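# Plug small circuit board fully into large board's connector

## Task

Insert the small circuit board into the connector on the large board and push it all the way in until the two boards are parallel, then release both boards.

## Robot and tools

Robot: two arms, left_arm and right_arm, each with a parallel two-finger gripper. In the scene frame the origin sits at table-top height, midway between the nominal bases. +z is up and +x points out over the table. left_arm is on the +y side; the names do not match image sides. Calibrated bases: left_arm at (-0.008, +0.242, 0) m, right_arm at (-0.042, -0.343, 0) m, each turned only slightly about z. A camera stand stands behind the arms.

Frames: each arm reports its hand pose (end_effector_position in metres, end_effector_quat_wxyz) in its own base frame. Fixed cameras and the table use the scene frame. Every motion offset you send is along the current Hand target's own axes. A gripper's fingers point along its +z and close along its y. The reported position is the point between the finger pads, about 5 mm behind the tips. Reported poses can be off by a few centimetres, more at long reach.

execute_actions(actions, cameras): actions is a list of actions. Each action is a table of up to 15 rows, one row per 1/30 s step. A short table repeats its last row until 15 steps have passed. Each row is one flat list of 14 numbers covering both arms, each number in [-1, 1]: left dx, dy, dz, rx, ry, rz, opening, then right dx, dy, dz, rx, ry, rz, opening. The six pose numbers are an offset, not a pose: they are measured from that arm's Hand target as it was when the action began. They are not added row to row inside an action, but a new action or call starts from the updated Hand target, so sending the same offset again moves further. Scale: 1.0 equals 0.6 m for dx, dy, dz and 180 degrees for rx, ry, rz, which together form one rotation vector. Opening is absolute: +1 is fully open (0.070 m), -1 is closed. Closing fully takes about 1 s. To keep an arm where it is, send six zeros and its present opening; a 0 opening is a real command. An empty actions list returns images and full state. cameras takes names, ["all"] or []. Any unknown name invalidates the call.

move(target, speed, blend, opening_speed, grip_force, blocking, cameras): target is one 14-number row laid out as above, or a list of up to 15 such rows. Every row is an offset from the same starting Hand targets, not from the previous row. Each gripper goes on a straight path with no obstacle avoidance, and all paths finish together, capped at 10 s. speed is in m/s, range 0.002 to 2.2, default 0.25. Rotation is limited to twice that value in rad/s. Give one value or one per target. blend (m) rounds corners between listed targets; 0 means stop at each. opening_speed is the rate of finger change per second on the -1..1 scale, at least 0.2. grip_force is the per-pad limit in N, 5 to 20, one value or one per arm, and it persists once set. blocking=false returns after about 0.5 s while the move continues. Grippers lag behind their path and can overshoot the speed, especially with the arm nearly straight. Do not route a path close to an arm's own base; go around it. The result carries a "move:" line: done (at rest within 3 mm and 2 degrees), off_target, moving, held or fault, plus limits=paced (pose clipped) or limits=held (steps withheld).

wait(seconds): 0 to 10. The robot holds its last commands, or a running move continues. stop(): brakes a running move; fast moves need more room to stop. zoom_image(camera, region): camera is cam_high, cam_low, cam_left_wrist or cam_right_wrist. region is [x0, y0, x1, y1] in pixels of that camera's latest image, at most 504 by 504. finished_scene(scene): ends the current scene, given its number, and cannot be undone. Make no further calls in that reply.

Cameras: all four are 896x504. Fixed cameras may have shifted by up to about 2 degrees and 9 mm from calibration. Wrist-camera poses come from joint readings and can lag while the arm moves.

Result lines: Hand target is the last commanded pose after clipping. The next offsets count from it. A gripper often rests short of it; another command, even all zeros, asks for it again, or you can send the remaining gap as an offset. Orientation commands are clipped each step to 32 degrees from the measured one. Tool commands shows the current opening commands. grip_measured is the measured opening on the command scale. The last value in Joint positions is the opening in metres. Joint torques include the arm's own weight and have offsets and noise; positive means toward larger joint values. Calls that ran actions also list intermediate end_effector_position samples. Motor temperatures appear when they change noticeably.

Gripping: after the fingers touch, command about 0.05 below the grip_measured reading for full force, and less for a lighter hold. Parts under about 2 mm thick get less force.

Things to avoid: a stopped arm keeps pushing, so command its target back past the gripper to release pressure. Faster or deeper contact presses harder. Contact torque at a joint's limit causes a 10 s torque fault: 21.6 N m for waist, shoulder and elbow, and 7.52 N m for the three wrist joints, which can only supply about 4 N m. The clearance check holds back commands that bring the arms too close, but it does not stop closing fingers, and contact between the arms can fail the task. Never grip the other arm's fingers. Heat builds from holding loads, stretched arms or pushing against unreachable poses. MOTOR HOT appears at 65 °C, and at 80 °C the arm goes limp for 30 s or longer. Objects may be nudged at random. Do not drop parts, let them fall far, release them while they move, hit anything hard, or leave anything off the table.

Joint ranges (rad): waist ±2.618, shoulder 0 to 3.14, elbow -2.967 to 0 (straight at -2.831), forearm roll ±1.745, wrist pitch ±1.22, wrist roll ±2.094. With the wrist near the waist axis, small hand motions can swing the whole arm.

Each tool is called by a JSON object that holds its "name" and its "arguments".

## Session

{"name": "execute_actions", "arguments": {"actions": []}}

Scene clock: 0.00 s.
left_arm: end_effector_position=(+0.3249, +0.1040, +0.2178) grip_measured=+1.00 end_effector_quat_wxyz=(+0.456, -0.182, +0.871, +0.009) | right_arm: end_effector_position=(+0.4193, +0.5207, +0.3896) grip_measured=+1.00 end_effector_quat_wxyz=(+0.679, -0.145, +0.651, +0.307)
Joint positions: left_arm=[0.402 1.133 -0.767 -0.396 0.378 0.288 0.07] | right_arm=[1.011 2.271 -2.301 -1.573 0.364 1.736 0.07]
Joint torques (N m): no reading
Motor temperatures (°C): left_arm=[31 33 32 35 32 33] | right_arm=[31 36 33 35 34 37]
Hand target: left_arm +0.3249, +0.1040, +0.2178; +0.456, -0.182, +0.871, +0.009 | right_arm +0.4193, +0.5207, +0.3896; +0.679, -0.145, +0.651, +0.307
Tool commands: left_gripper/opening=+1.0 right_gripper/opening=+1.0
camera_calibration:
cam_left_wrist: T_world_to_cam=[[0.322795, -0.933397, 0.156757, -0.0446637], [-0.876106, -0.357336, -0.323649, 0.392001], [0.358109, -0.0328638, -0.933101, 0.207265], [0, 0, 0, 1]] pos_world=[0.283628, 0.105199, 0.327272]
cam_right_wrist: T_world_to_cam=[[0.592738, -0.777938, -0.208504, 0.234366], [-0.494237, -0.146931, -0.85682, 0.618486], [0.635918, 0.61092, -0.471578, -0.275946], [0, 0, 0, 1]] pos_world=[0.34224, 0.441778, 0.448667]

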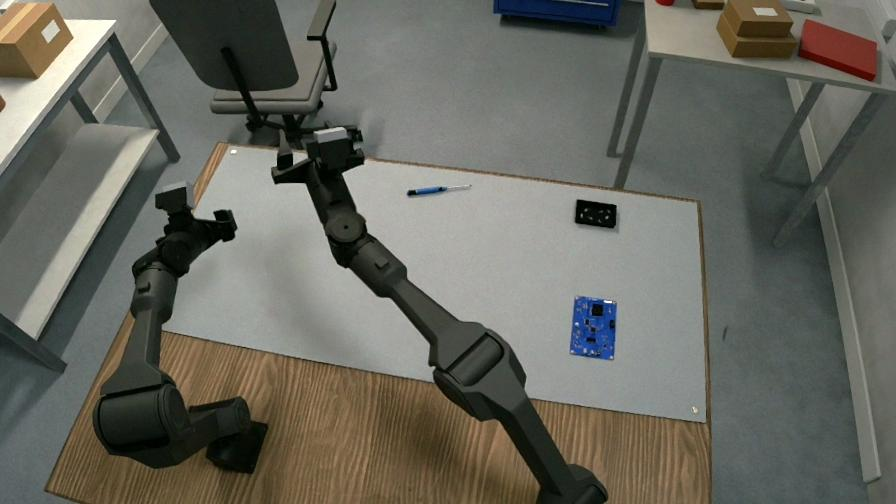

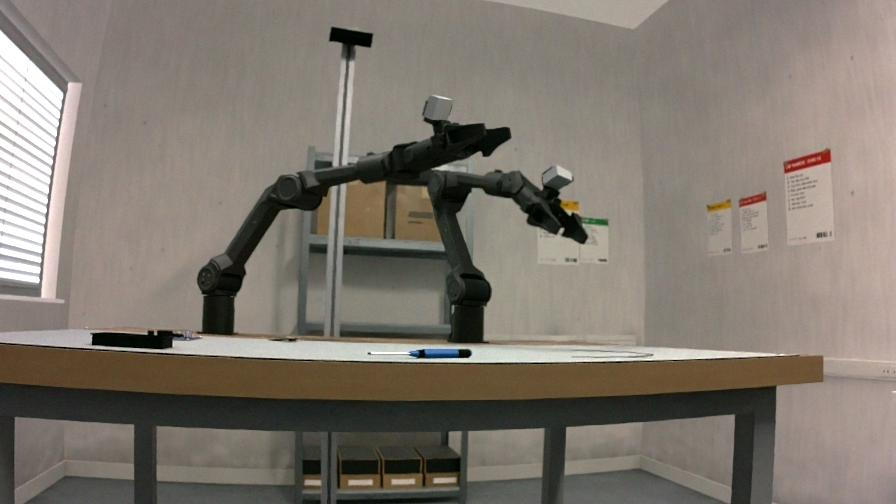

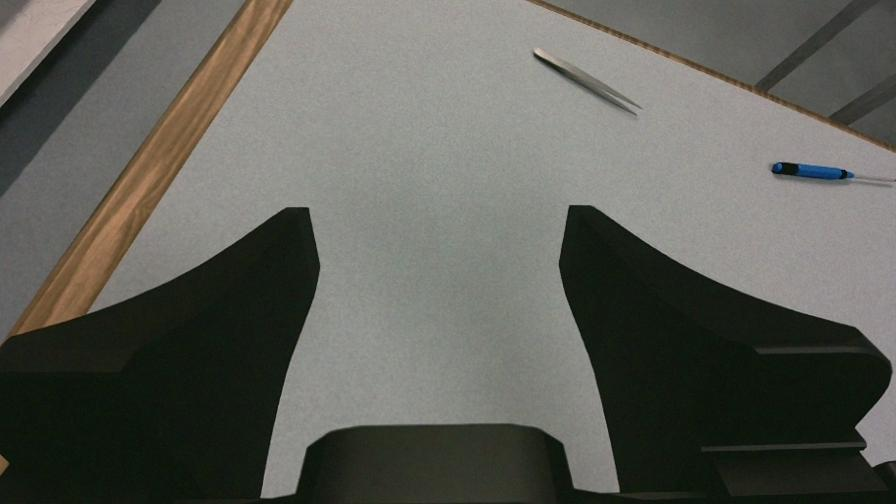

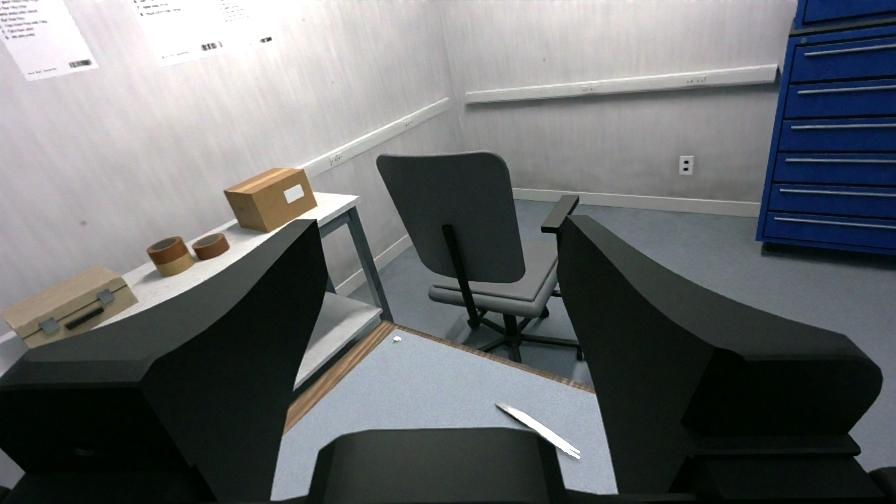

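{"name": "move", "arguments": {"target": [0,0,0,0,0,0,1,0.0175,-0.53,-0.527,0.2277,0.3058,0.0311,1], "speed": 0.45, "cameras": ["cam_right_wrist"]}}

Scene clock: 2.47 s.
left_arm: end_effector_position=(+0.3249, +0.1040, +0.2178) grip_measured=+1.00 end_effector_quat_wxyz=(+0.456, -0.182, +0.871, +0.009) | right_arm: end_effector_position=(+0.3607, +0.0894, +0.2805) grip_measured=+1.00 end_effector_quat_wxyz=(+0.301, -0.001, +0.954, +0.000)
Joint positions: left_arm=[0.402 1.133 -0.767 -0.396 0.378 0.288 0.07] | right_arm=[0.365 1.449 -1.492 -0.228 1.131 0.401 0.07]
Joint torques (N m): left_arm=[-0.98 -2.62 -4.59 -0.08 -0.95 0.02] | right_arm=[0.78 -5.29 -5.45 -0.17 -0.6 0.04]
Hand target: left_arm +0.3249, +0.1040, +0.2178; +0.456, -0.182, +0.871, +0.009 | right_arm +0.3607, +0.0897, +0.2800; +0.300, -0.001, +0.954, +0.000
Off the commanded pose: left_arm 0.000 m, 0 deg | right_arm 0.001 m, 0 deg.
move: done
camera_calibration:
cam_right_wrist: T_world_to_cam=[[-0.0118783, -0.999855, 0.012175, 0.0868039], [-0.999929, 0.0118895, 0.000843741, 0.360219], [-0.000988373, -0.0121641, -0.999926, 0.406975], [0, 0, 0, 1]] pos_world=[0.361627, 0.087459, 0.405584]
Images, in order (width x height): cam_right_wrist 896x504.

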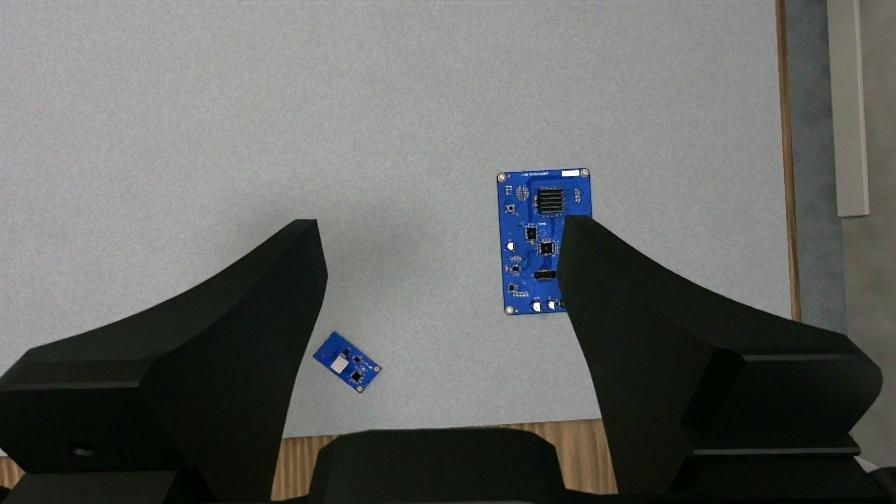

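{"name": "move", "arguments": {"target": [0,0,0,0,0,0,1,-0.1256,-0.02,0.088,0,0,0,1], "speed": 0.5}}

{"name": "move", "arguments": {"target": [0,0,0,0,0,0,1,0.2506,-0.143,-0.007,0,0,0,1], "speed": 0.4, "cameras": ["cam_right_wrist"]}}

{"name": "zoom_image", "arguments": {"camera": "cam_right_wrist", "region": [380, 180, 520, 320]}}

{"name": "move", "arguments": {"target": [0,0,0,0,0,0,1,0.1256,0.31,-0.088,0,0,0,1], "speed": 0.4, "cameras": ["cam_right_wrist"]}}

{"name": "zoom_image", "arguments": {"camera": "cam_right_wrist", "region": [380, 180, 520, 320]}}

Scene clock: 3.73 s.
left_arm: end_effector_position=(+0.3249, +0.1040, +0.2178) grip_measured=+1.00 end_effector_quat_wxyz=(+0.456, -0.182, +0.871, +0.009) | right_arm: end_effector_position=(+0.4528, +0.0776, +0.2798) grip_measured=+1.00 end_effector_quat_wxyz=(+0.300, +0.000, +0.954, +0.000)
Joint positions: left_arm=[0.402 1.133 -0.767 -0.396 0.378 0.288 0.07] | right_arm=[0.234 1.768 -1.872 -0.145 1.17 0.249 0.07]
Joint torques (N m): left_arm=[-0.92 -2.5 -4.6 -0.13 -0.96 0] | right_arm=[0.03 -9.86 -5.08 -0.06 -0.7 -0.04]
Hand target: left_arm +0.3249, +0.1040, +0.2178; +0.456, -0.182, +0.871, +0.009 | right_arm +0.4527, +0.0778, +0.2799; +0.300, -0.001, +0.954, +0.000
Off the commanded pose: left_arm 0.000 m, 0 deg | right_arm 0.000 m, 0 deg.
move: done

Scene clock: 4.90 s.
left_arm: end_effector_position=(+0.3249, +0.1040, +0.2178) grip_measured=+1.00 end_effector_quat_wxyz=(+0.456, -0.182, +0.871, +0.009) | right_arm: end_effector_position=(+0.3272, -0.0083, +0.1974) grip_measured=+1.00 end_effector_quat_wxyz=(+0.301, +0.000, +0.954, +0.000)
Joint positions: left_arm=[0.402 1.133 -0.767 -0.396 0.378 0.288 0.07] | right_arm=[-0.042 1.258 -0.986 0.035 0.776 -0.06 0.07]
Joint torques (N m): left_arm=[-0.71 -2.41 -4.57 -0.12 -0.93 0.05] | right_arm=[0.13 -3.66 -6.22 -0.03 -0.49 0.06]
Hand target: left_arm +0.3249, +0.1040, +0.2178; +0.456, -0.182, +0.871, +0.009 | right_arm +0.3272, -0.0082, +0.1973; +0.300, -0.001, +0.954, +0.000
Off the commanded pose: left_arm 0.000 m, 0 deg | right_arm 0.000 m, 0 deg.
move: done
camera_calibration:
cam_right_wrist: T_world_to_cam=[[-0.0120709, -0.999854, 0.0120795, -0.0101732], [-0.999926, 0.012088, 0.0013436, 0.327894], [-0.00148942, -0.0120623, -0.999926, 0.322825], [0, 0, 0, 1]] pos_world=[0.328227, -0.0102413, 0.322484]
Images, in order (width x height): cam_right_wrist 896x504.

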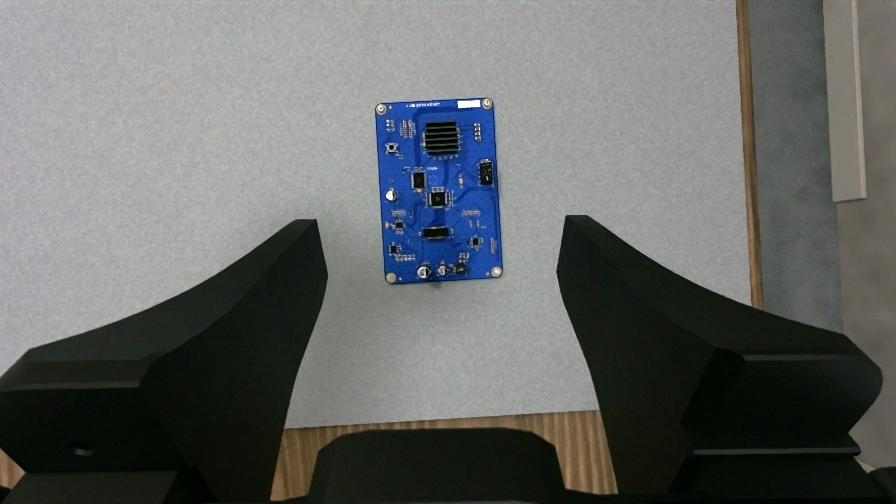

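Scaled by 3.600 from the camera's 896x504 image, which has a finer 1280x720 frame.

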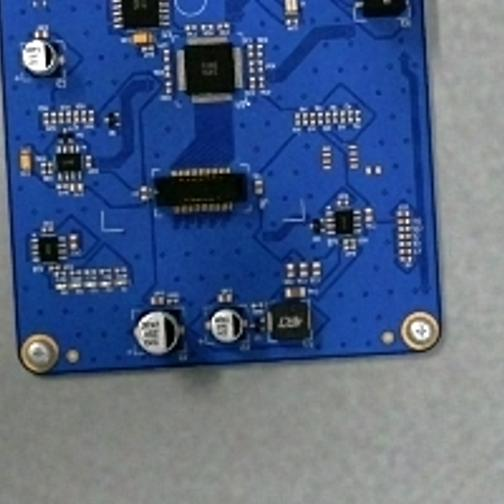

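Scene clock: 6.30 s.
left_arm: end_effector_position=(+0.3249, +0.1040, +0.2178) grip_measured=+1.00 end_effector_quat_wxyz=(+0.456, -0.182, +0.871, +0.009) | right_arm: end_effector_position=(+0.2349, +0.1776, +0.1969) grip_measured=+1.00 end_effector_quat_wxyz=(+0.300, -0.001, +0.954, -0.001)
Joint positions: left_arm=[0.402 1.133 -0.767 -0.396 0.378 0.288 0.07] | right_arm=[1.025 1.286 -1.008 -0.579 1.108 1.216 0.07]
Joint torques (N m): left_arm=[-0.82 -2.6 -4.65 -0.15 -0.93 0.04] | right_arm=[-0.32 -4.87 -5.61 -0.37 -0.33 -0.06]
Hand target: left_arm +0.3249, +0.1040, +0.2178; +0.456, -0.182, +0.871, +0.009 | right_arm +0.2350, +0.1777, +0.1973; +0.300, -0.001, +0.954, +0.000
Off the commanded pose: left_arm 0.000 m, 0 deg | right_arm 0.000 m, 0 deg.
move: done
camera_calibration:
cam_right_wrist: T_world_to_cam=[[-0.0119651, -0.999833, 0.0137968, 0.174214], [-0.999924, 0.0120038, 0.00272383, 0.233123], [-0.00288899, -0.0137631, -0.999901, 0.325055], [0, 0, 0, 1]] pos_world=[0.236129, 0.175861, 0.321984]
Images, in order (width x height): cam_right_wrist 896x504.

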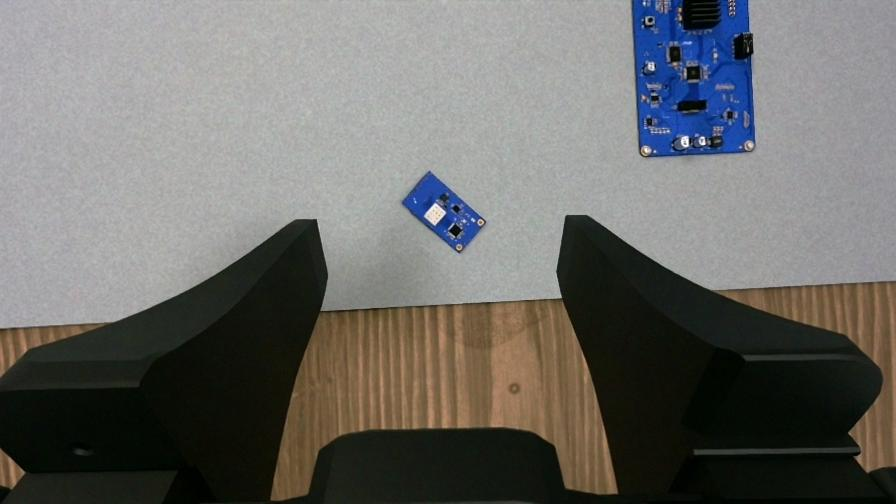

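Scaled by 3.600 from the camera's 896x504 image, which has a finer 1280x720 frame.

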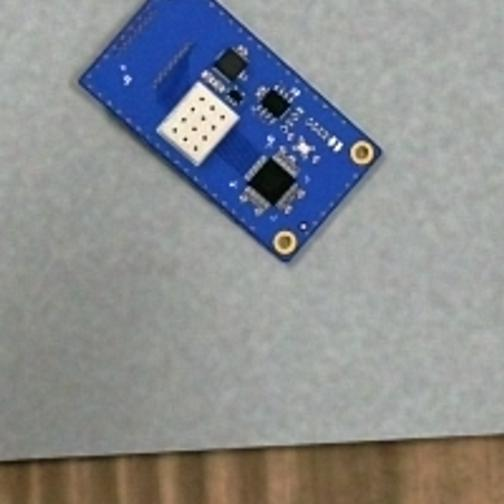

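{"name": "move", "arguments": {"target": [0,0,0,0,0,0,1,0.0868,-0.0053,0.2185,-0.0932,0.1564,-0.2559,1], "speed": 0.4, "cameras": ["cam_right_wrist"]}}

Scene clock: 9.43 s.
left_arm: end_effector_position=(+0.3249, +0.1040, +0.2178) grip_measured=+1.00 end_effector_quat_wxyz=(+0.456, -0.182, +0.871, +0.009) | right_arm: end_effector_position=(+0.2674, +0.1744, +0.0598) grip_measured=+1.00 end_effector_quat_wxyz=(+0.039, -0.411, +0.911, +0.018)
Joint positions: left_arm=[0.402 1.133 -0.767 -0.396 0.378 0.288 0.07] | right_arm=[0.561 1.712 -1.056 0.031 0.921 -0.304 0.07]
Joint torques (N m): left_arm=[-1.16 -2.57 -4.62 -0.12 -0.97 0.01] | right_arm=[-0.09 -8.52 -4.49 0.03 -0.25 0.04]
Hand target: left_arm +0.3249, +0.1040, +0.2178; +0.456, -0.182, +0.871, +0.009 | right_arm +0.2674, +0.1745, +0.0600; +0.039, -0.411, +0.911, +0.018
Off the commanded pose: left_arm 0.000 m, 0 deg | right_arm 0.000 m, 0 deg.
move: done
camera_calibration:
cam_right_wrist: T_world_to_cam=[[0.74577, -0.66601, 0.016031, -0.0876082], [-0.581978, -0.639585, 0.502228, 0.238009], [-0.324236, -0.383876, -0.864587, 0.330435], [0, 0, 0, 1]] pos_world=[0.31099, 0.220725, 0.167559]
Images, in order (width x height): cam_right_wrist 896x504.

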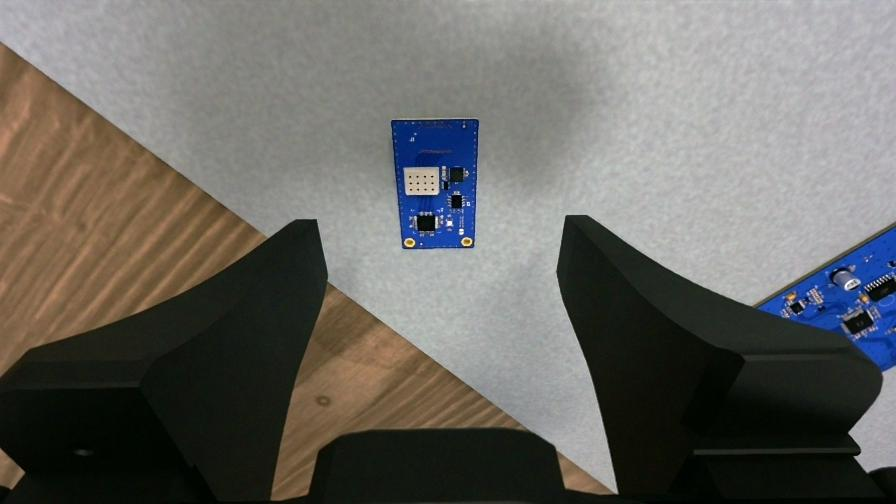

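{"name": "move", "arguments": {"target": [[0,0,0,0,0,0,1,0.0069,0,0.0788,0,0,0,1],[0,0,0,0,0,0,1,0.0069,0,0.0788,0,0,0,-0.25]], "speed": 0.12, "opening_speed": 1.3, "cameras": ["cam_right_wrist"]}}

{"name": "move", "arguments": {"target": [[0,0,0,0,0,0,1,-0.0058,0,-0.0664,0,0,0,-0.25],[0,0,0,0,0,0,1,-0.058,-0.0707,-0.0618,-0.0419,0,-0.4788,-0.25],[0,0,0,0,0,0,1,-0.0522,-0.0707,0.0036,-0.0419,0,-0.4788,-0.25]], "speed": [0.15,0.5,0.08], "cameras": ["cam_right_wrist"]}}

Scene clock: 11.97 s.
left_arm: end_effector_position=(+0.3249, +0.1040, +0.2178) grip_measured=+1.00 end_effector_quat_wxyz=(+0.456, -0.182, +0.871, +0.009) | right_arm: end_effector_position=(+0.2674, +0.1743, +0.0124) grip_measured=-0.15 end_effector_quat_wxyz=(+0.039, -0.411, +0.911, +0.018)
Joint positions: left_arm=[0.402 1.133 -0.767 -0.396 0.378 0.288 0.07] | right_arm=[0.561 1.804 -0.964 0.037 0.735 -0.313 0.03]
Joint torques (N m): left_arm=[-0.8 -2.63 -4.73 -0.12 -0.93 0.03] | right_arm=[0.55 -8.52 -4.62 0.14 -0.03 0]
Hand target: left_arm +0.3249, +0.1040, +0.2178; +0.456, -0.182, +0.871, +0.009 | right_arm +0.2673, +0.1745, +0.0125; +0.039, -0.411, +0.911, +0.018
Off the commanded pose: left_arm 0.000 m, 0 deg | right_arm 0.000 m, 0 deg.
move: done
camera_calibration:
cam_right_wrist: T_world_to_cam=[[0.745845, -0.66591, 0.016719, -0.0869678], [-0.582317, -0.639619, 0.50179, 0.261857], [-0.323453, -0.383993, -0.864828, 0.289195], [0, 0, 0, 1]] pos_world=[0.31089, 0.220625, 0.120161]
Images, in order (width x height): cam_right_wrist 896x504.

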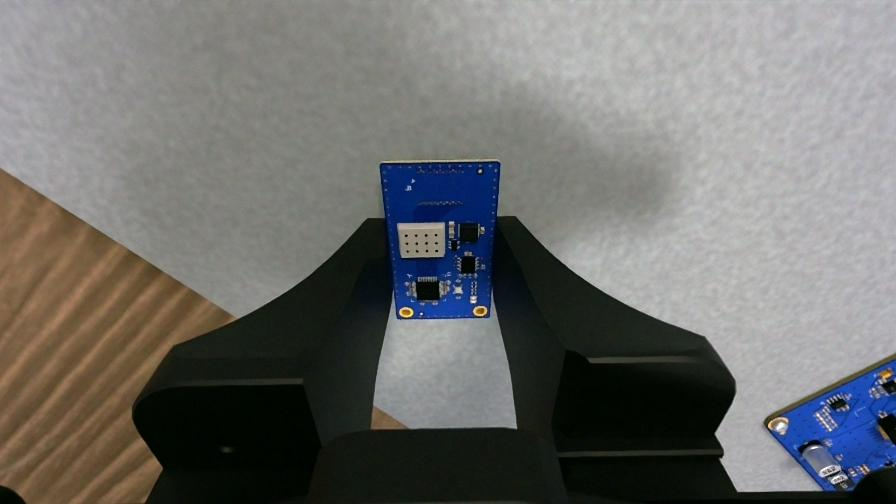

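Scene clock: 15.20 s.
left_arm: end_effector_position=(+0.3249, +0.1040, +0.2178) grip_measured=+1.00 end_effector_quat_wxyz=(+0.456, -0.182, +0.871, +0.009) | right_arm: end_effector_position=(+0.3199, +0.1699, +0.0128) grip_measured=-0.15 end_effector_quat_wxyz=(-0.016, +0.923, -0.382, -0.041)
Joint positions: left_arm=[0.402 1.133 -0.767 -0.396 0.378 0.288 0.07] | right_arm=[0.438 2.001 -1.285 0.099 0.974 -1.976 0.03]
Joint torques (N m): left_arm=[-0.89 -2.47 -4.69 -0.12 -0.93 0.02] | right_arm=[-0.07 -8.36 -4.06 0.21 0.03 -0.06]
Hand target: left_arm +0.3249, +0.1040, +0.2178; +0.456, -0.182, +0.871, +0.009 | right_arm +0.3199, +0.1699, +0.0131; -0.017, +0.923, -0.382, -0.041
Off the commanded pose: left_arm 0.000 m, 0 deg | right_arm 0.000 m, 0 deg.
move: done
camera_calibration:
cam_right_wrist: T_world_to_cam=[[0.709876, 0.704141, 0.0161482, -0.350373], [0.603703, -0.620109, 0.501006, -0.0933031], [0.362793, -0.345903, -0.865293, 0.0787685], [0, 0, 0, 1]] pos_world=[0.276472, 0.2161, 0.120561]
Images, in order (width x height): cam_right_wrist 896x504.

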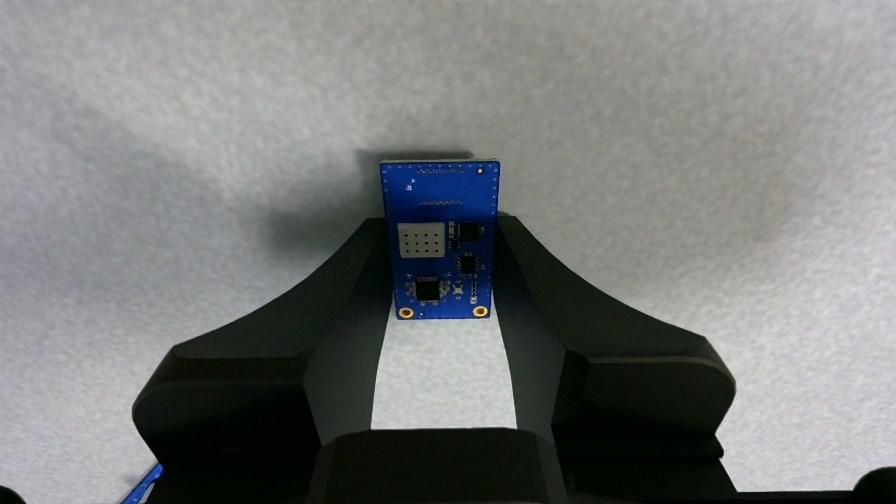

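{"name": "move", "arguments": {"target": [[0,0,0,0,0,0,1,0,0,0,0,0,0,0.6],[0,0,0,0,0,0,1,-0.0087,0,-0.0996,0,0,0,0.6],[0,0,0,0,0,0,1,-0.031,0,-0.0977,0,0.0436,0.498,1]], "blend": [0,0.01,0], "opening_speed": 1.5, "speed": [0.1,0.2,0.6]}}

Scene clock: 21.43 s.
left_arm: end_effector_position=(+0.3249, +0.1040, +0.2178) grip_measured=+1.00 end_effector_quat_wxyz=(+0.456, -0.182, +0.871, +0.009) | right_arm: end_effector_position=(+0.3104, +0.1796, +0.0731) grip_measured=+1.00 end_effector_quat_wxyz=(-0.032, -0.387, +0.921, -0.015)
Joint positions: left_arm=[0.402 1.133 -0.767 -0.396 0.378 0.288 0.07] | right_arm=[0.538 1.927 -1.43 -0.023 1.228 -0.249 0.07]
Joint torques (N m): left_arm=[-1.1 -2.52 -4.59 -0.08 -0.97 0.01] | right_arm=[-0.01 -8.45 -4.07 0.1 0.06 0.05]
Hand target: left_arm +0.3249, +0.1040, +0.2178; +0.456, -0.182, +0.871, +0.009 | right_arm +0.3105, +0.1794, +0.0731; -0.040, -0.387, +0.921, -0.017
Off the commanded pose: left_arm 0.000 m, 0 deg | right_arm 0.000 m, 1 deg.
joint sent to its limit (right arm) — joint 5 (wrist pitch), upper limit. The joint targets still meet the commanded pose.
move: done

{"name": "move", "arguments": {"target": [[0,0,0,0,0,0,1,0,0,0,0,0.0436,0.5006,1],[0,0,0,0,0,0,1,0.0086,0,0.0988,0,0.0436,0.5006,1]], "speed": [0.6,0.15], "cameras": ["cam_right_wrist"]}}

Scene clock: 24.17 s.
left_arm: end_effector_position=(+0.3249, +0.1040, +0.2178) grip_measured=+1.00 end_effector_quat_wxyz=(+0.456, -0.182, +0.871, +0.009) | right_arm: end_effector_position=(+0.3038, +0.1727, +0.0178) grip_measured=+0.99 end_effector_quat_wxyz=(-0.072, +0.380, +0.920, -0.062)
Joint positions: left_arm=[0.402 1.133 -0.767 -0.396 0.378 0.288 0.07] | right_arm=[0.496 2.065 -1.404 0.036 1.184 1.262 0.07]
Joint torques (N m): left_arm=[-0.79 -2.56 -4.73 -0.07 -0.92 0.01] | right_arm=[-0.75 3.14 1.11 -0.44 -1.76 0.15]
Hand target: left_arm +0.3249, +0.1040, +0.2178; +0.456, -0.182, +0.871, +0.009 | right_arm +0.3032, +0.1721, +0.0145; -0.074, +0.380, +0.920, -0.064
Off the commanded pose: left_arm 0.000 m, 0 deg | right_arm 0.003 m, 0 deg.
move: done
camera_calibration:
cam_right_wrist: T_world_to_cam=[[-0.690119, -0.699619, 0.185119, 0.323635], [-0.461529, 0.622501, 0.632047, 0.0223411], [-0.557429, 0.35075, -0.752494, 0.247232], [0, 0, 0, 1]] pos_world=[0.371472, 0.125797, 0.112009]
Images, in order (width x height): cam_right_wrist 896x504.

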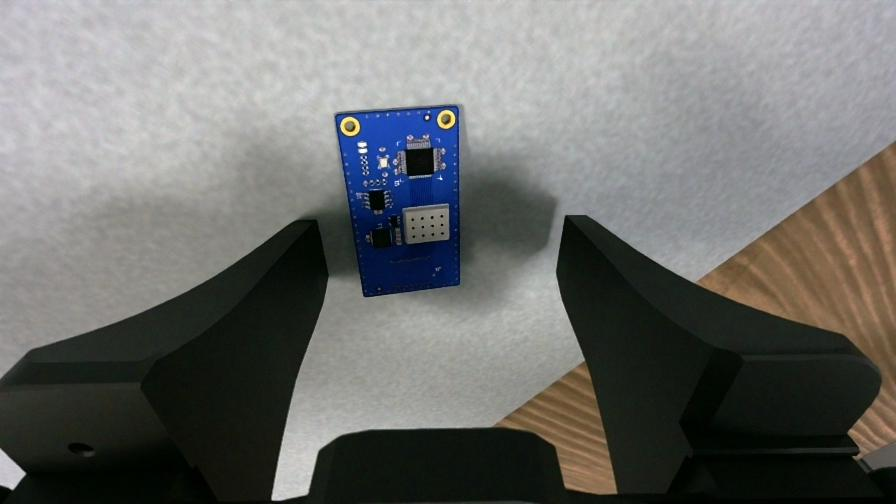

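{"name": "move", "arguments": {"target": [0,0,0,0,0,0,1,0,0.0171,-0.0013,-0.054,0,0,1], "speed": 0.15, "cameras": ["cam_right_wrist"]}}

Scene clock: 25.70 s.
left_arm: end_effector_position=(+0.3249, +0.1040, +0.2178) grip_measured=+1.00 end_effector_quat_wxyz=(+0.456, -0.182, +0.871, +0.009) | right_arm: end_effector_position=(+0.3033, +0.1737, +0.0129) grip_measured=+0.98 end_effector_quat_wxyz=(-0.053, +0.386, +0.921, -0.001)
Joint positions: left_arm=[0.402 1.133 -0.767 -0.396 0.378 0.288 0.07] | right_arm=[0.47 1.99 -1.265 0.094 1.006 1.209 0.069]
Joint torques (N m): left_arm=[-0.84 -2.59 -4.57 -0.11 -0.97 0.04] | right_arm=[4.07 2.46 -4.67 1.8 -3.64 -0.13]
Hand target: left_arm +0.3249, +0.1040, +0.2178; +0.456, -0.182, +0.871, +0.009 | right_arm +0.3104, +0.1793, +0.0135; -0.041, +0.385, +0.922, +0.014
Off the commanded pose: left_arm 0.000 m, 0 deg | right_arm 0.009 m, 2 deg.
move: off_target (right_arm)
camera_calibration:
cam_right_wrist: T_world_to_cam=[[-0.71104, -0.700528, 0.0606792, 0.333025], [-0.504388, 0.56827, 0.650125, 0.0467616], [-0.489913, 0.431659, -0.757401, 0.208449], [0, 0, 0, 1]] pos_world=[0.362502, 0.116741, 0.107271]
Images, in order (width x height): cam_right_wrist 896x504.

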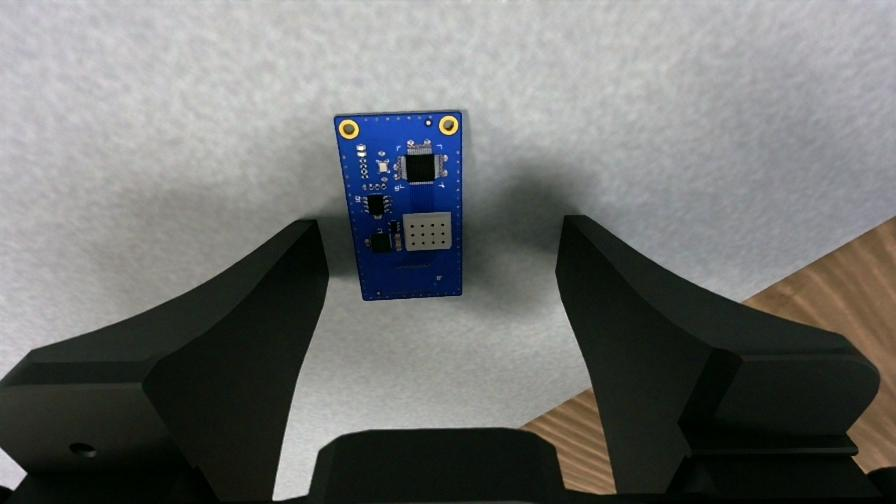

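{"name": "move", "arguments": {"target": [[0,0,0,0,0,0,1,0,0,-0.02,0,0,-0.011,1],[0,0,0,0,0,0,1,0,0,-0.003,0,0,-0.011,1]], "speed": [0.1,0.1], "cameras": ["cam_right_wrist"]}}

Scene clock: 26.83 s.
left_arm: end_effector_position=(+0.3249, +0.1040, +0.2178) grip_measured=+1.00 end_effector_quat_wxyz=(+0.456, -0.182, +0.871, +0.009) | right_arm: end_effector_position=(+0.3103, +0.1790, +0.0148) grip_measured=+1.00 end_effector_quat_wxyz=(-0.041, +0.369, +0.928, +0.014)
Joint positions: left_arm=[0.402 1.133 -0.767 -0.396 0.378 0.288 0.07] | right_arm=[0.474 1.987 -1.27 0.097 0.976 1.175 0.07]
Joint torques (N m): left_arm=[-0.94 -2.64 -4.61 -0.09 -0.95 0.03] | right_arm=[0.56 -9.79 -4.6 0.11 0.17 -0.1]
Hand target: left_arm +0.3249, +0.1040, +0.2178; +0.456, -0.182, +0.871, +0.009 | right_arm +0.3105, +0.1792, +0.0153; -0.041, +0.369, +0.928, +0.015
Off the commanded pose: left_arm 0.000 m, 0 deg | right_arm 0.001 m, 0 deg.
move: done
camera_calibration:
cam_right_wrist: T_world_to_cam=[[-0.688417, -0.725002, 0.021315, 0.33971], [-0.545726, 0.537098, 0.643202, 0.0645779], [-0.477771, 0.431159, -0.7654, 0.207502], [0, 0, 0, 1]] pos_world=[0.368242, 0.122139, 0.110044]
Images, in order (width x height): cam_right_wrist 896x504.

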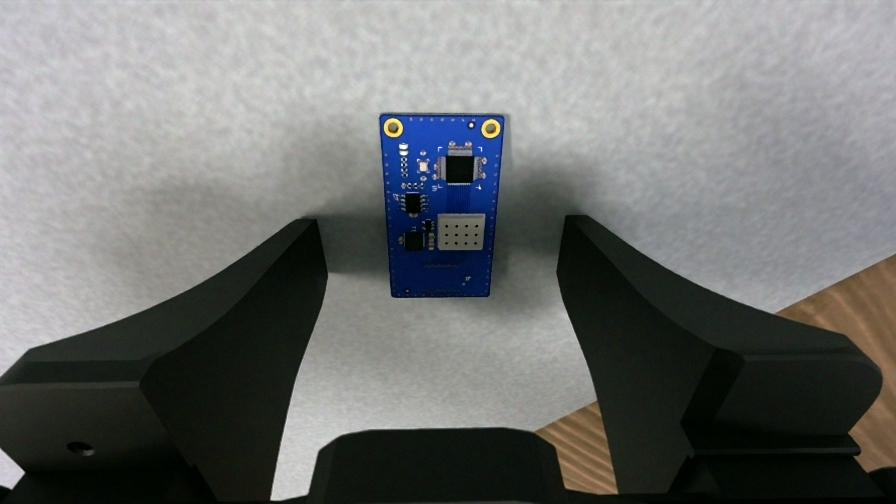

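{"name": "move", "arguments": {"target": [[0,0,0,0,0,0,1,0,0,0.0025,0,0,0,1],[0,0,0,0,0,0,1,0,0,0.0025,0,0,0,-0.25]], "speed": 0.05, "opening_speed": 1.3, "cameras": ["cam_right_wrist"]}}

Scene clock: 28.83 s.
left_arm: end_effector_position=(+0.3249, +0.1040, +0.2178) grip_measured=+1.00 end_effector_quat_wxyz=(+0.456, -0.182, +0.871, +0.009) | right_arm: end_effector_position=(+0.3107, +0.1793, +0.0140) grip_measured=-0.15 end_effector_quat_wxyz=(-0.041, +0.369, +0.928, +0.015)
Joint positions: left_arm=[0.402 1.133 -0.767 -0.396 0.378 0.288 0.07] | right_arm=[0.474 1.989 -1.269 0.098 0.972 1.174 0.03]
Joint torques (N m): left_arm=[-0.86 -2.67 -4.65 -0.11 -0.96 0.03] | right_arm=[0.59 -8.45 -3.62 0.14 -0.15 -0.08]
Hand target: left_arm +0.3249, +0.1040, +0.2178; +0.456, -0.182, +0.871, +0.009 | right_arm +0.3104, +0.1793, +0.0138; -0.041, +0.369, +0.928, +0.015
Off the commanded pose: left_arm 0.000 m, 0 deg | right_arm 0.000 m, 0 deg.
move: done
camera_calibration:
cam_right_wrist: T_world_to_cam=[[-0.688436, -0.72503, 0.0196591, 0.340202], [-0.5465, 0.536356, 0.643164, 0.0655395], [-0.476858, 0.432034, -0.765476, 0.206386], [0, 0, 0, 1]] pos_world=[0.368442, 0.122339, 0.109143]
Images, in order (width x height): cam_right_wrist 896x504.

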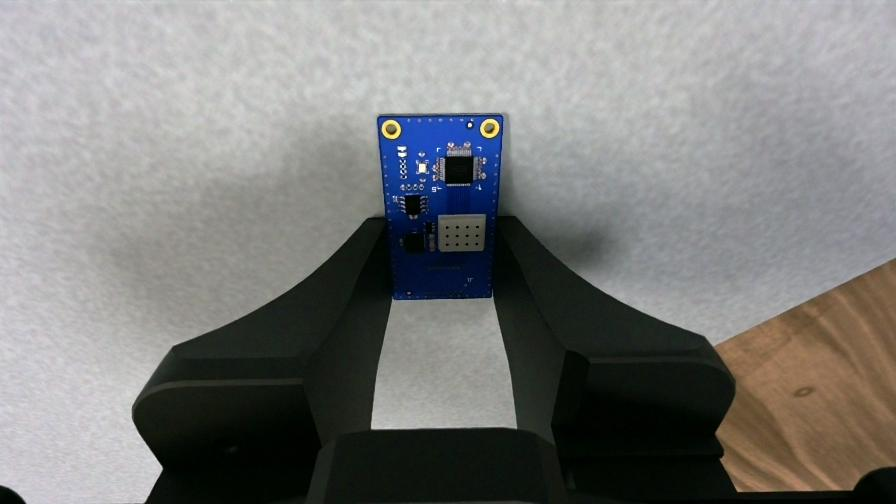

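{"name": "move", "arguments": {"target": [[0,0,0,0,0,0,1,0.0087,0,-0.0996,0,0,0,-0.25],[0,0,0,0,0,0,1,-0.2474,-0.1763,-0.1324,0.0111,-0.0263,-0.2531,-0.25],[0,0,0,0,0,0,1,-0.2532,-0.1763,-0.066,0.0111,-0.0263,-0.2531,-0.25]], "speed": [0.15,0.3,0.15], "blend": [0.02,0.01,0], "cameras": ["cam_right_wrist"]}}

Scene clock: 31.70 s.
left_arm: end_effector_position=(+0.3249, +0.1040, +0.2178) grip_measured=+1.00 end_effector_quat_wxyz=(+0.456, -0.182, +0.871, +0.009) | right_arm: end_effector_position=(+0.3501, -0.0040, +0.0397) grip_measured=-0.15 end_effector_quat_wxyz=(-0.002, -0.019, +1.000, -0.001)
Joint positions: left_arm=[0.402 1.133 -0.767 -0.396 0.378 0.288 0.07] | right_arm=[-0.01 1.899 -1.244 -0.003 1.006 -0.047 0.03]
Joint torques (N m): left_arm=[-0.9 -2.64 -4.58 -0.1 -0.97 0.05] | right_arm=[0.65 -9.98 -4.73 0.12 0.07 0.03]
Hand target: left_arm +0.3249, +0.1040, +0.2178; +0.456, -0.182, +0.871, +0.009 | right_arm +0.3504, -0.0038, +0.0404; -0.001, -0.019, +1.000, -0.001
Off the commanded pose: left_arm 0.000 m, 0 deg | right_arm 0.001 m, 0 deg.
move: done
camera_calibration:
cam_right_wrist: T_world_to_cam=[[0.035252, -0.99918, 0.0199356, -0.0206178], [-0.816455, -0.01729, 0.57715, 0.263742], [-0.576332, -0.0366222, -0.816395, 0.35909], [0, 0, 0, 1]] pos_world=[0.423015, -0.0028901, 0.141352]
Images, in order (width x height): cam_right_wrist 896x504.

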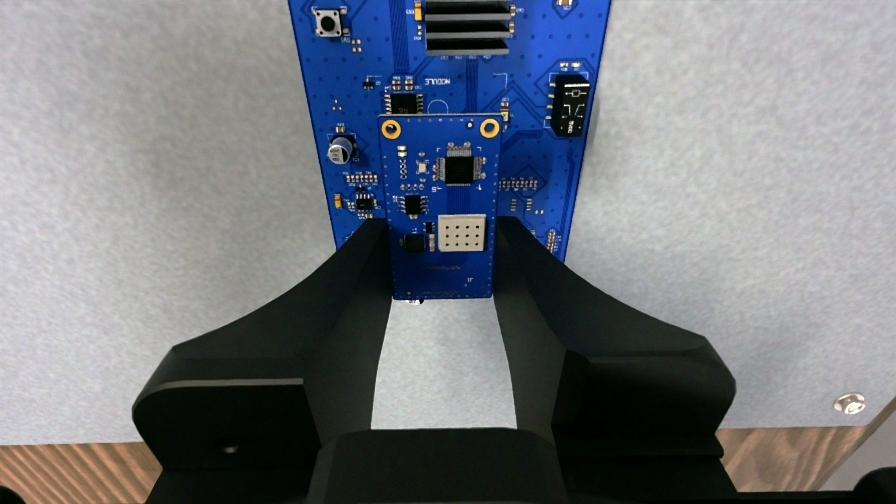

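{"name": "move", "arguments": {"target": [[0,0,0,0,0,0,1,0,0,0.0335,0,0,0,-0.25],[0,0,0,0,0,0,1,0,0,0.0465,0,0,0,-0.25]], "speed": [0.1,0.02], "blend": [0.005,0], "cameras": ["cam_right_wrist","cam_low"]}}

{"name": "zoom_image", "arguments": {"camera": "cam_right_wrist", "region": [320, 60, 580, 310]}}

Scene clock: 32.77 s.
left_arm: end_effector_position=(+0.3249, +0.1040, +0.2178) grip_measured=+1.00 end_effector_quat_wxyz=(+0.456, -0.182, +0.871, +0.009) | right_arm: end_effector_position=(+0.3523, -0.0040, +0.0144) grip_measured=-0.15 end_effector_quat_wxyz=(+0.003, -0.020, +1.000, -0.001)
Joint positions: left_arm=[0.402 1.133 -0.767 -0.396 0.378 0.288 0.07] | right_arm=[-0.01 1.944 -1.2 -0.003 0.907 -0.047 0.03]
Joint torques (N m): left_arm=[-0.79 -2.34 -4.58 -0.11 -0.97 0.05] | right_arm=[0.42 0.23 3.06 0.01 0.87 0.02]
Hand target: left_arm +0.3249, +0.1040, +0.2178; +0.456, -0.182, +0.871, +0.009 | right_arm +0.3504, -0.0039, +0.0125; -0.001, -0.019, +1.000, -0.001
Off the commanded pose: left_arm 0.000 m, 0 deg | right_arm 0.003 m, 0 deg.
move: done; blend cut to 0.0039 m at target 1
camera_calibration:
cam_right_wrist: T_world_to_cam=[[0.0353605, -0.999171, 0.0201948, -0.0202457], [-0.822059, -0.0175895, 0.569131, 0.282221], [-0.568304, -0.0367261, -0.821999, 0.336954], [0, 0, 0, 1]] pos_world=[0.42421, -0.00288975, 0.116764]
Images, in order (width x height): cam_low 896x504, cam_right_wrist 896x504.

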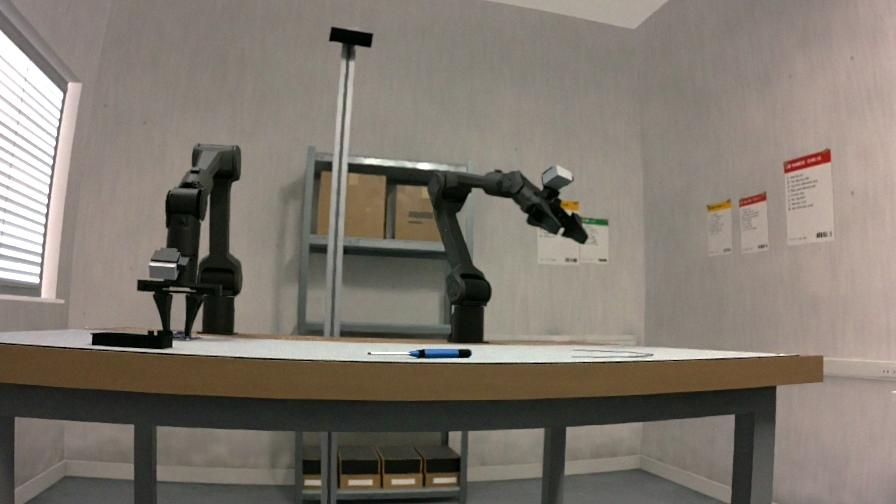

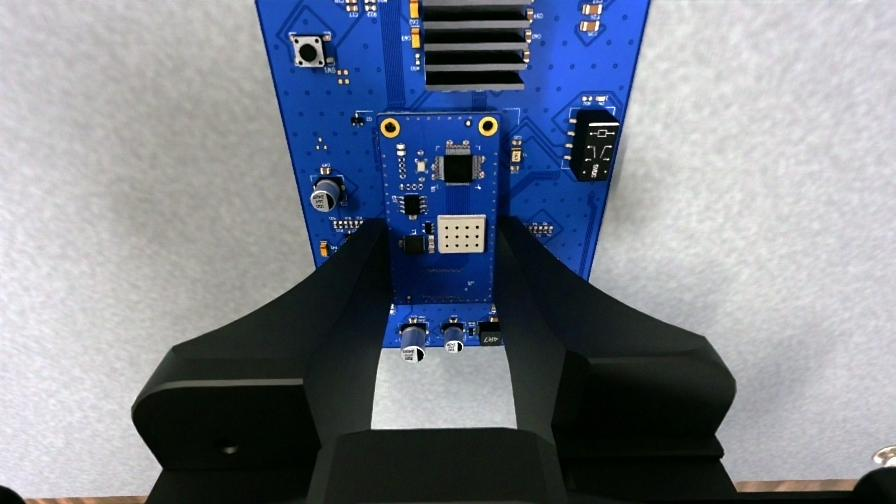

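Scaled by 1.938 from the camera's 896x504 image, which has a finer 1280x720 frame.

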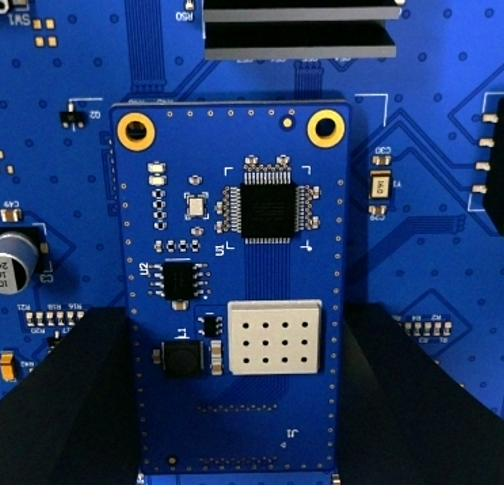

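{"name": "execute_actions", "arguments": {"actions": [[[0,0,0,0,0,0,1,0.0015,0,0,0,0,0,-0.25]],[[0,0,0,0,0,0,1,-0.003,0.0014,0,0,0,0,-0.25]],[[0,0,0,0,0,0,1,0.0015,-0.0028,0,0,0,0,-0.25]],[[0,0,0,0,0,0,1,0,0.0014,0,0,0,0,-0.25]]]}}

Scene clock: 35.27 s.
left_arm: end_effector_position=(+0.3249, +0.1040, +0.2178) grip_measured=+1.00 end_effector_quat_wxyz=(+0.456, -0.182, +0.871, +0.009) | right_arm: end_effector_position=(+0.3509, -0.0041, +0.0125) grip_measured=-0.15 end_effector_quat_wxyz=(+0.000, -0.019, +1.000, -0.001)
Joint positions: left_arm=[0.402 1.133 -0.767 -0.396 0.378 0.288 0.07] | right_arm=[-0.01 1.948 -1.197 -0.003 0.907 -0.047 0.03]
Joint torques (N m): left_arm=[-0.93 -2.43 -4.72 -0.12 -0.96 0.03] | right_arm=[-0.08 2.92 10.63 -0.19 3.58 0.01]
Motor temperatures (°C): left_arm=[31 33 34 35 34 33] | right_arm=[31 38 33 35 39 37]
Hand target: left_arm +0.3249, +0.1040, +0.2178; +0.456, -0.182, +0.871, +0.009 | right_arm +0.3504, -0.0039, +0.0125; -0.001, -0.019, +1.000, -0.001
Off the commanded pose: left_arm 0.000 m, 0 deg | right_arm 0.001 m, 0 deg.
Step readings (end_effector_position of left_arm | right_arm):
0: (+0.3249, +0.1040, +0.2178) | (+0.3519, -0.0040, +0.0139)
1: (+0.3249, +0.1040, +0.2178) | (+0.3518, -0.0040, +0.0139)
2: (+0.3249, +0.1040, +0.2178) | (+0.3514, -0.0040, +0.0131)
4: (+0.3249, +0.1040, +0.2178) | (+0.3514, -0.0040, +0.0129)
8: (+0.3249, +0.1040, +0.2178) | (+0.3514, -0.0040, +0.0129)
15: (+0.3249, +0.1040, +0.2178) | (+0.3514, -0.0040, +0.0129)
16: (+0.3249, +0.1040, +0.2178) | (+0.3514, -0.0040, +0.0129)
17: (+0.3249, +0.1040, +0.2178) | (+0.3510, -0.0037, +0.0128)
19: (+0.3249, +0.1040, +0.2178) | (+0.3511, -0.0038, +0.0130)
23: (+0.3249, +0.1040, +0.2178) | (+0.3511, -0.0038, +0.0130)
30: (+0.3249, +0.1040, +0.2178) | (+0.3511, -0.0038, +0.0130)
31: (+0.3249, +0.1040, +0.2178) | (+0.3511, -0.0038, +0.0130)
32: (+0.3249, +0.1040, +0.2178) | (+0.3509, -0.0039, +0.0125)
34: (+0.3249, +0.1040, +0.2178) | (+0.3511, -0.0037, +0.0127)
38: (+0.3249, +0.1040, +0.2178) | (+0.3511, -0.0037, +0.0127)
45: (+0.3249, +0.1040, +0.2178) | (+0.3511, -0.0037, +0.0127)
46: (+0.3249, +0.1040, +0.2178) | (+0.3511, -0.0037, +0.0127)
47: (+0.3249, +0.1040, +0.2178) | (+0.3511, -0.0039, +0.0127)
49: (+0.3249, +0.1040, +0.2178) | (+0.3511, -0.0041, +0.0127)
53: (+0.3249, +0.1040, +0.2178) | (+0.3507, -0.0041, +0.0125)
60: (+0.3249, +0.1040, +0.2178) | (+0.3509, -0.0041, +0.0125)

{"name": "move", "arguments": {"target": [[0,0,0,0,0,0,1,0,0,0,0,0,0,0.1],[0,0,0,0,0,0,1,0,0,-0.054,0,0,0,0.1],[0,0,0,0,0,0,1,0.0117,0,-0.054,0,0,0,-1],[0,0,0,0,0,0,1,0.0117,0,-0.021,0,0,0,-1],[0,0,0,0,0,0,1,0.0117,0,-0.004,0,0,0,-1]], "speed": [0.05,0.15,0.1,0.1,0.03], "blend": [0,0.003,0,0.003,0], "opening_speed": 1.5}}

{"name": "move", "arguments": {"target": [0,0,0,0,0,0,1,0.03,0,-0.2,0,0,0,-1], "cameras": ["cam_low","cam_right_wrist"]}}

{"name": "zoom_image", "arguments": {"camera": "cam_low", "region": [140, 310, 220, 350]}}

{"name": "zoom_image", "arguments": {"camera": "cam_right_wrist", "region": [300, 60, 620, 310]}}

Scene clock: 38.70 s.
left_arm: end_effector_position=(+0.3249, +0.1040, +0.2178) grip_measured=+1.00 end_effector_quat_wxyz=(+0.456, -0.182, +0.871, +0.009) | right_arm: end_effector_position=(+0.3430, -0.0039, +0.0209) grip_measured=-1.00 end_effector_quat_wxyz=(+0.001, -0.019, +1.000, -0.001)
Joint positions: left_arm=[0.402 1.133 -0.767 -0.396 0.378 0.288 0.07] | right_arm=[-0.01 1.907 -1.171 -0.003 0.92 -0.047 0]
Joint torques (N m): left_arm=[-0.92 -2.53 -4.55 -0.09 -0.94 0.04] | right_arm=[-0.61 11.52 3.91 -0.05 -3.65 0]
Hand target: left_arm +0.3249, +0.1040, +0.2178; +0.456, -0.182, +0.871, +0.009 | right_arm +0.3433, -0.0041, +0.0149; -0.001, -0.019, +1.000, -0.001
Off the commanded pose: left_arm 0.000 m, 0 deg | right_arm 0.006 m, 0 deg.
move: off_target (right_arm)

Scene clock: 39.67 s.
left_arm: end_effector_position=(+0.3249, +0.1040, +0.2178) grip_measured=+1.00 end_effector_quat_wxyz=(+0.456, -0.182, +0.871, +0.009) | right_arm: end_effector_position=(+0.3254, -0.0044, +0.1347) grip_measured=-1.00 end_effector_quat_wxyz=(+0.037, -0.020, +0.999, -0.003)
Joint positions: left_arm=[0.402 1.133 -0.767 -0.396 0.378 0.288 0.07] | right_arm=[-0.011 1.653 -1.297 -0.003 1.228 -0.05 0]
Joint torques (N m): left_arm=[-0.84 -2.59 -4.58 -0.11 -0.95 0.03] | right_arm=[-0.6 -6.5 -4.6 0.13 -0.12 -0.09]
Hand target: left_arm +0.3249, +0.1040, +0.2178; +0.456, -0.182, +0.871, +0.009 | right_arm +0.3255, -0.0045, +0.1349; -0.001, -0.019, +1.000, -0.001
Off the commanded pose: left_arm 0.000 m, 0 deg | right_arm 0.000 m, 4 deg.
joint sent to its limit (right arm) — joint 5 (wrist pitch), upper limit. The joint targets are off in orientation, not in position.
move: off_target (right_arm)
camera_calibration:
cam_right_wrist: T_world_to_cam=[[0.0346189, -0.999124, 0.023506, -0.02228], [-0.858401, -0.0176814, 0.512675, 0.21115], [-0.51181, -0.0379258, -0.858261, 0.407079], [0, 0, 0, 1]] pos_world=[0.39037, -0.00308823, 0.241652]
Images, in order (width x height): cam_low 896x504, cam_right_wrist 896x504.

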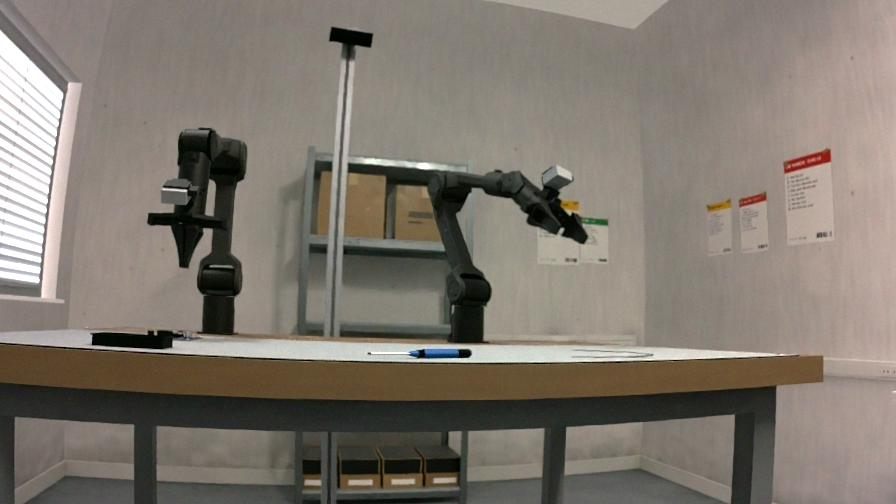

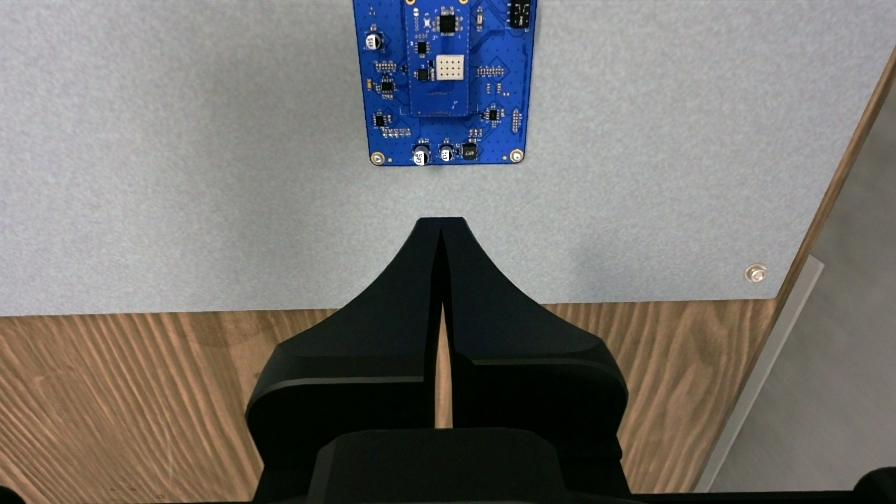

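Scaled by 6.300 from the camera's 896x504 image, which has a finer 1280x720 frame.

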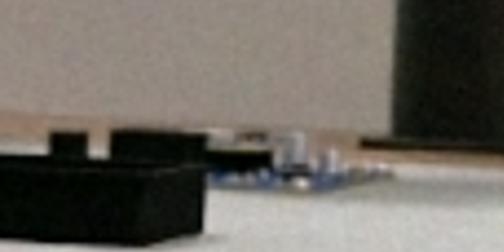

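Scaled by 1.575 from the camera's 896x504 image, which has a finer 1280x720 frame.

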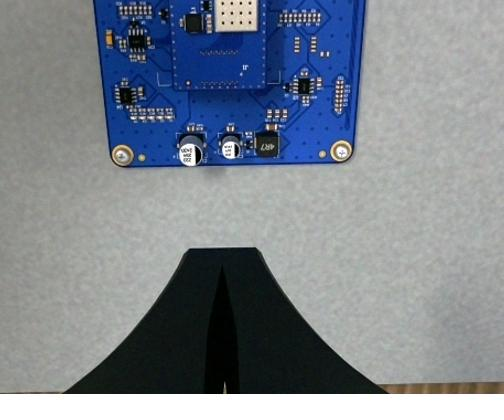

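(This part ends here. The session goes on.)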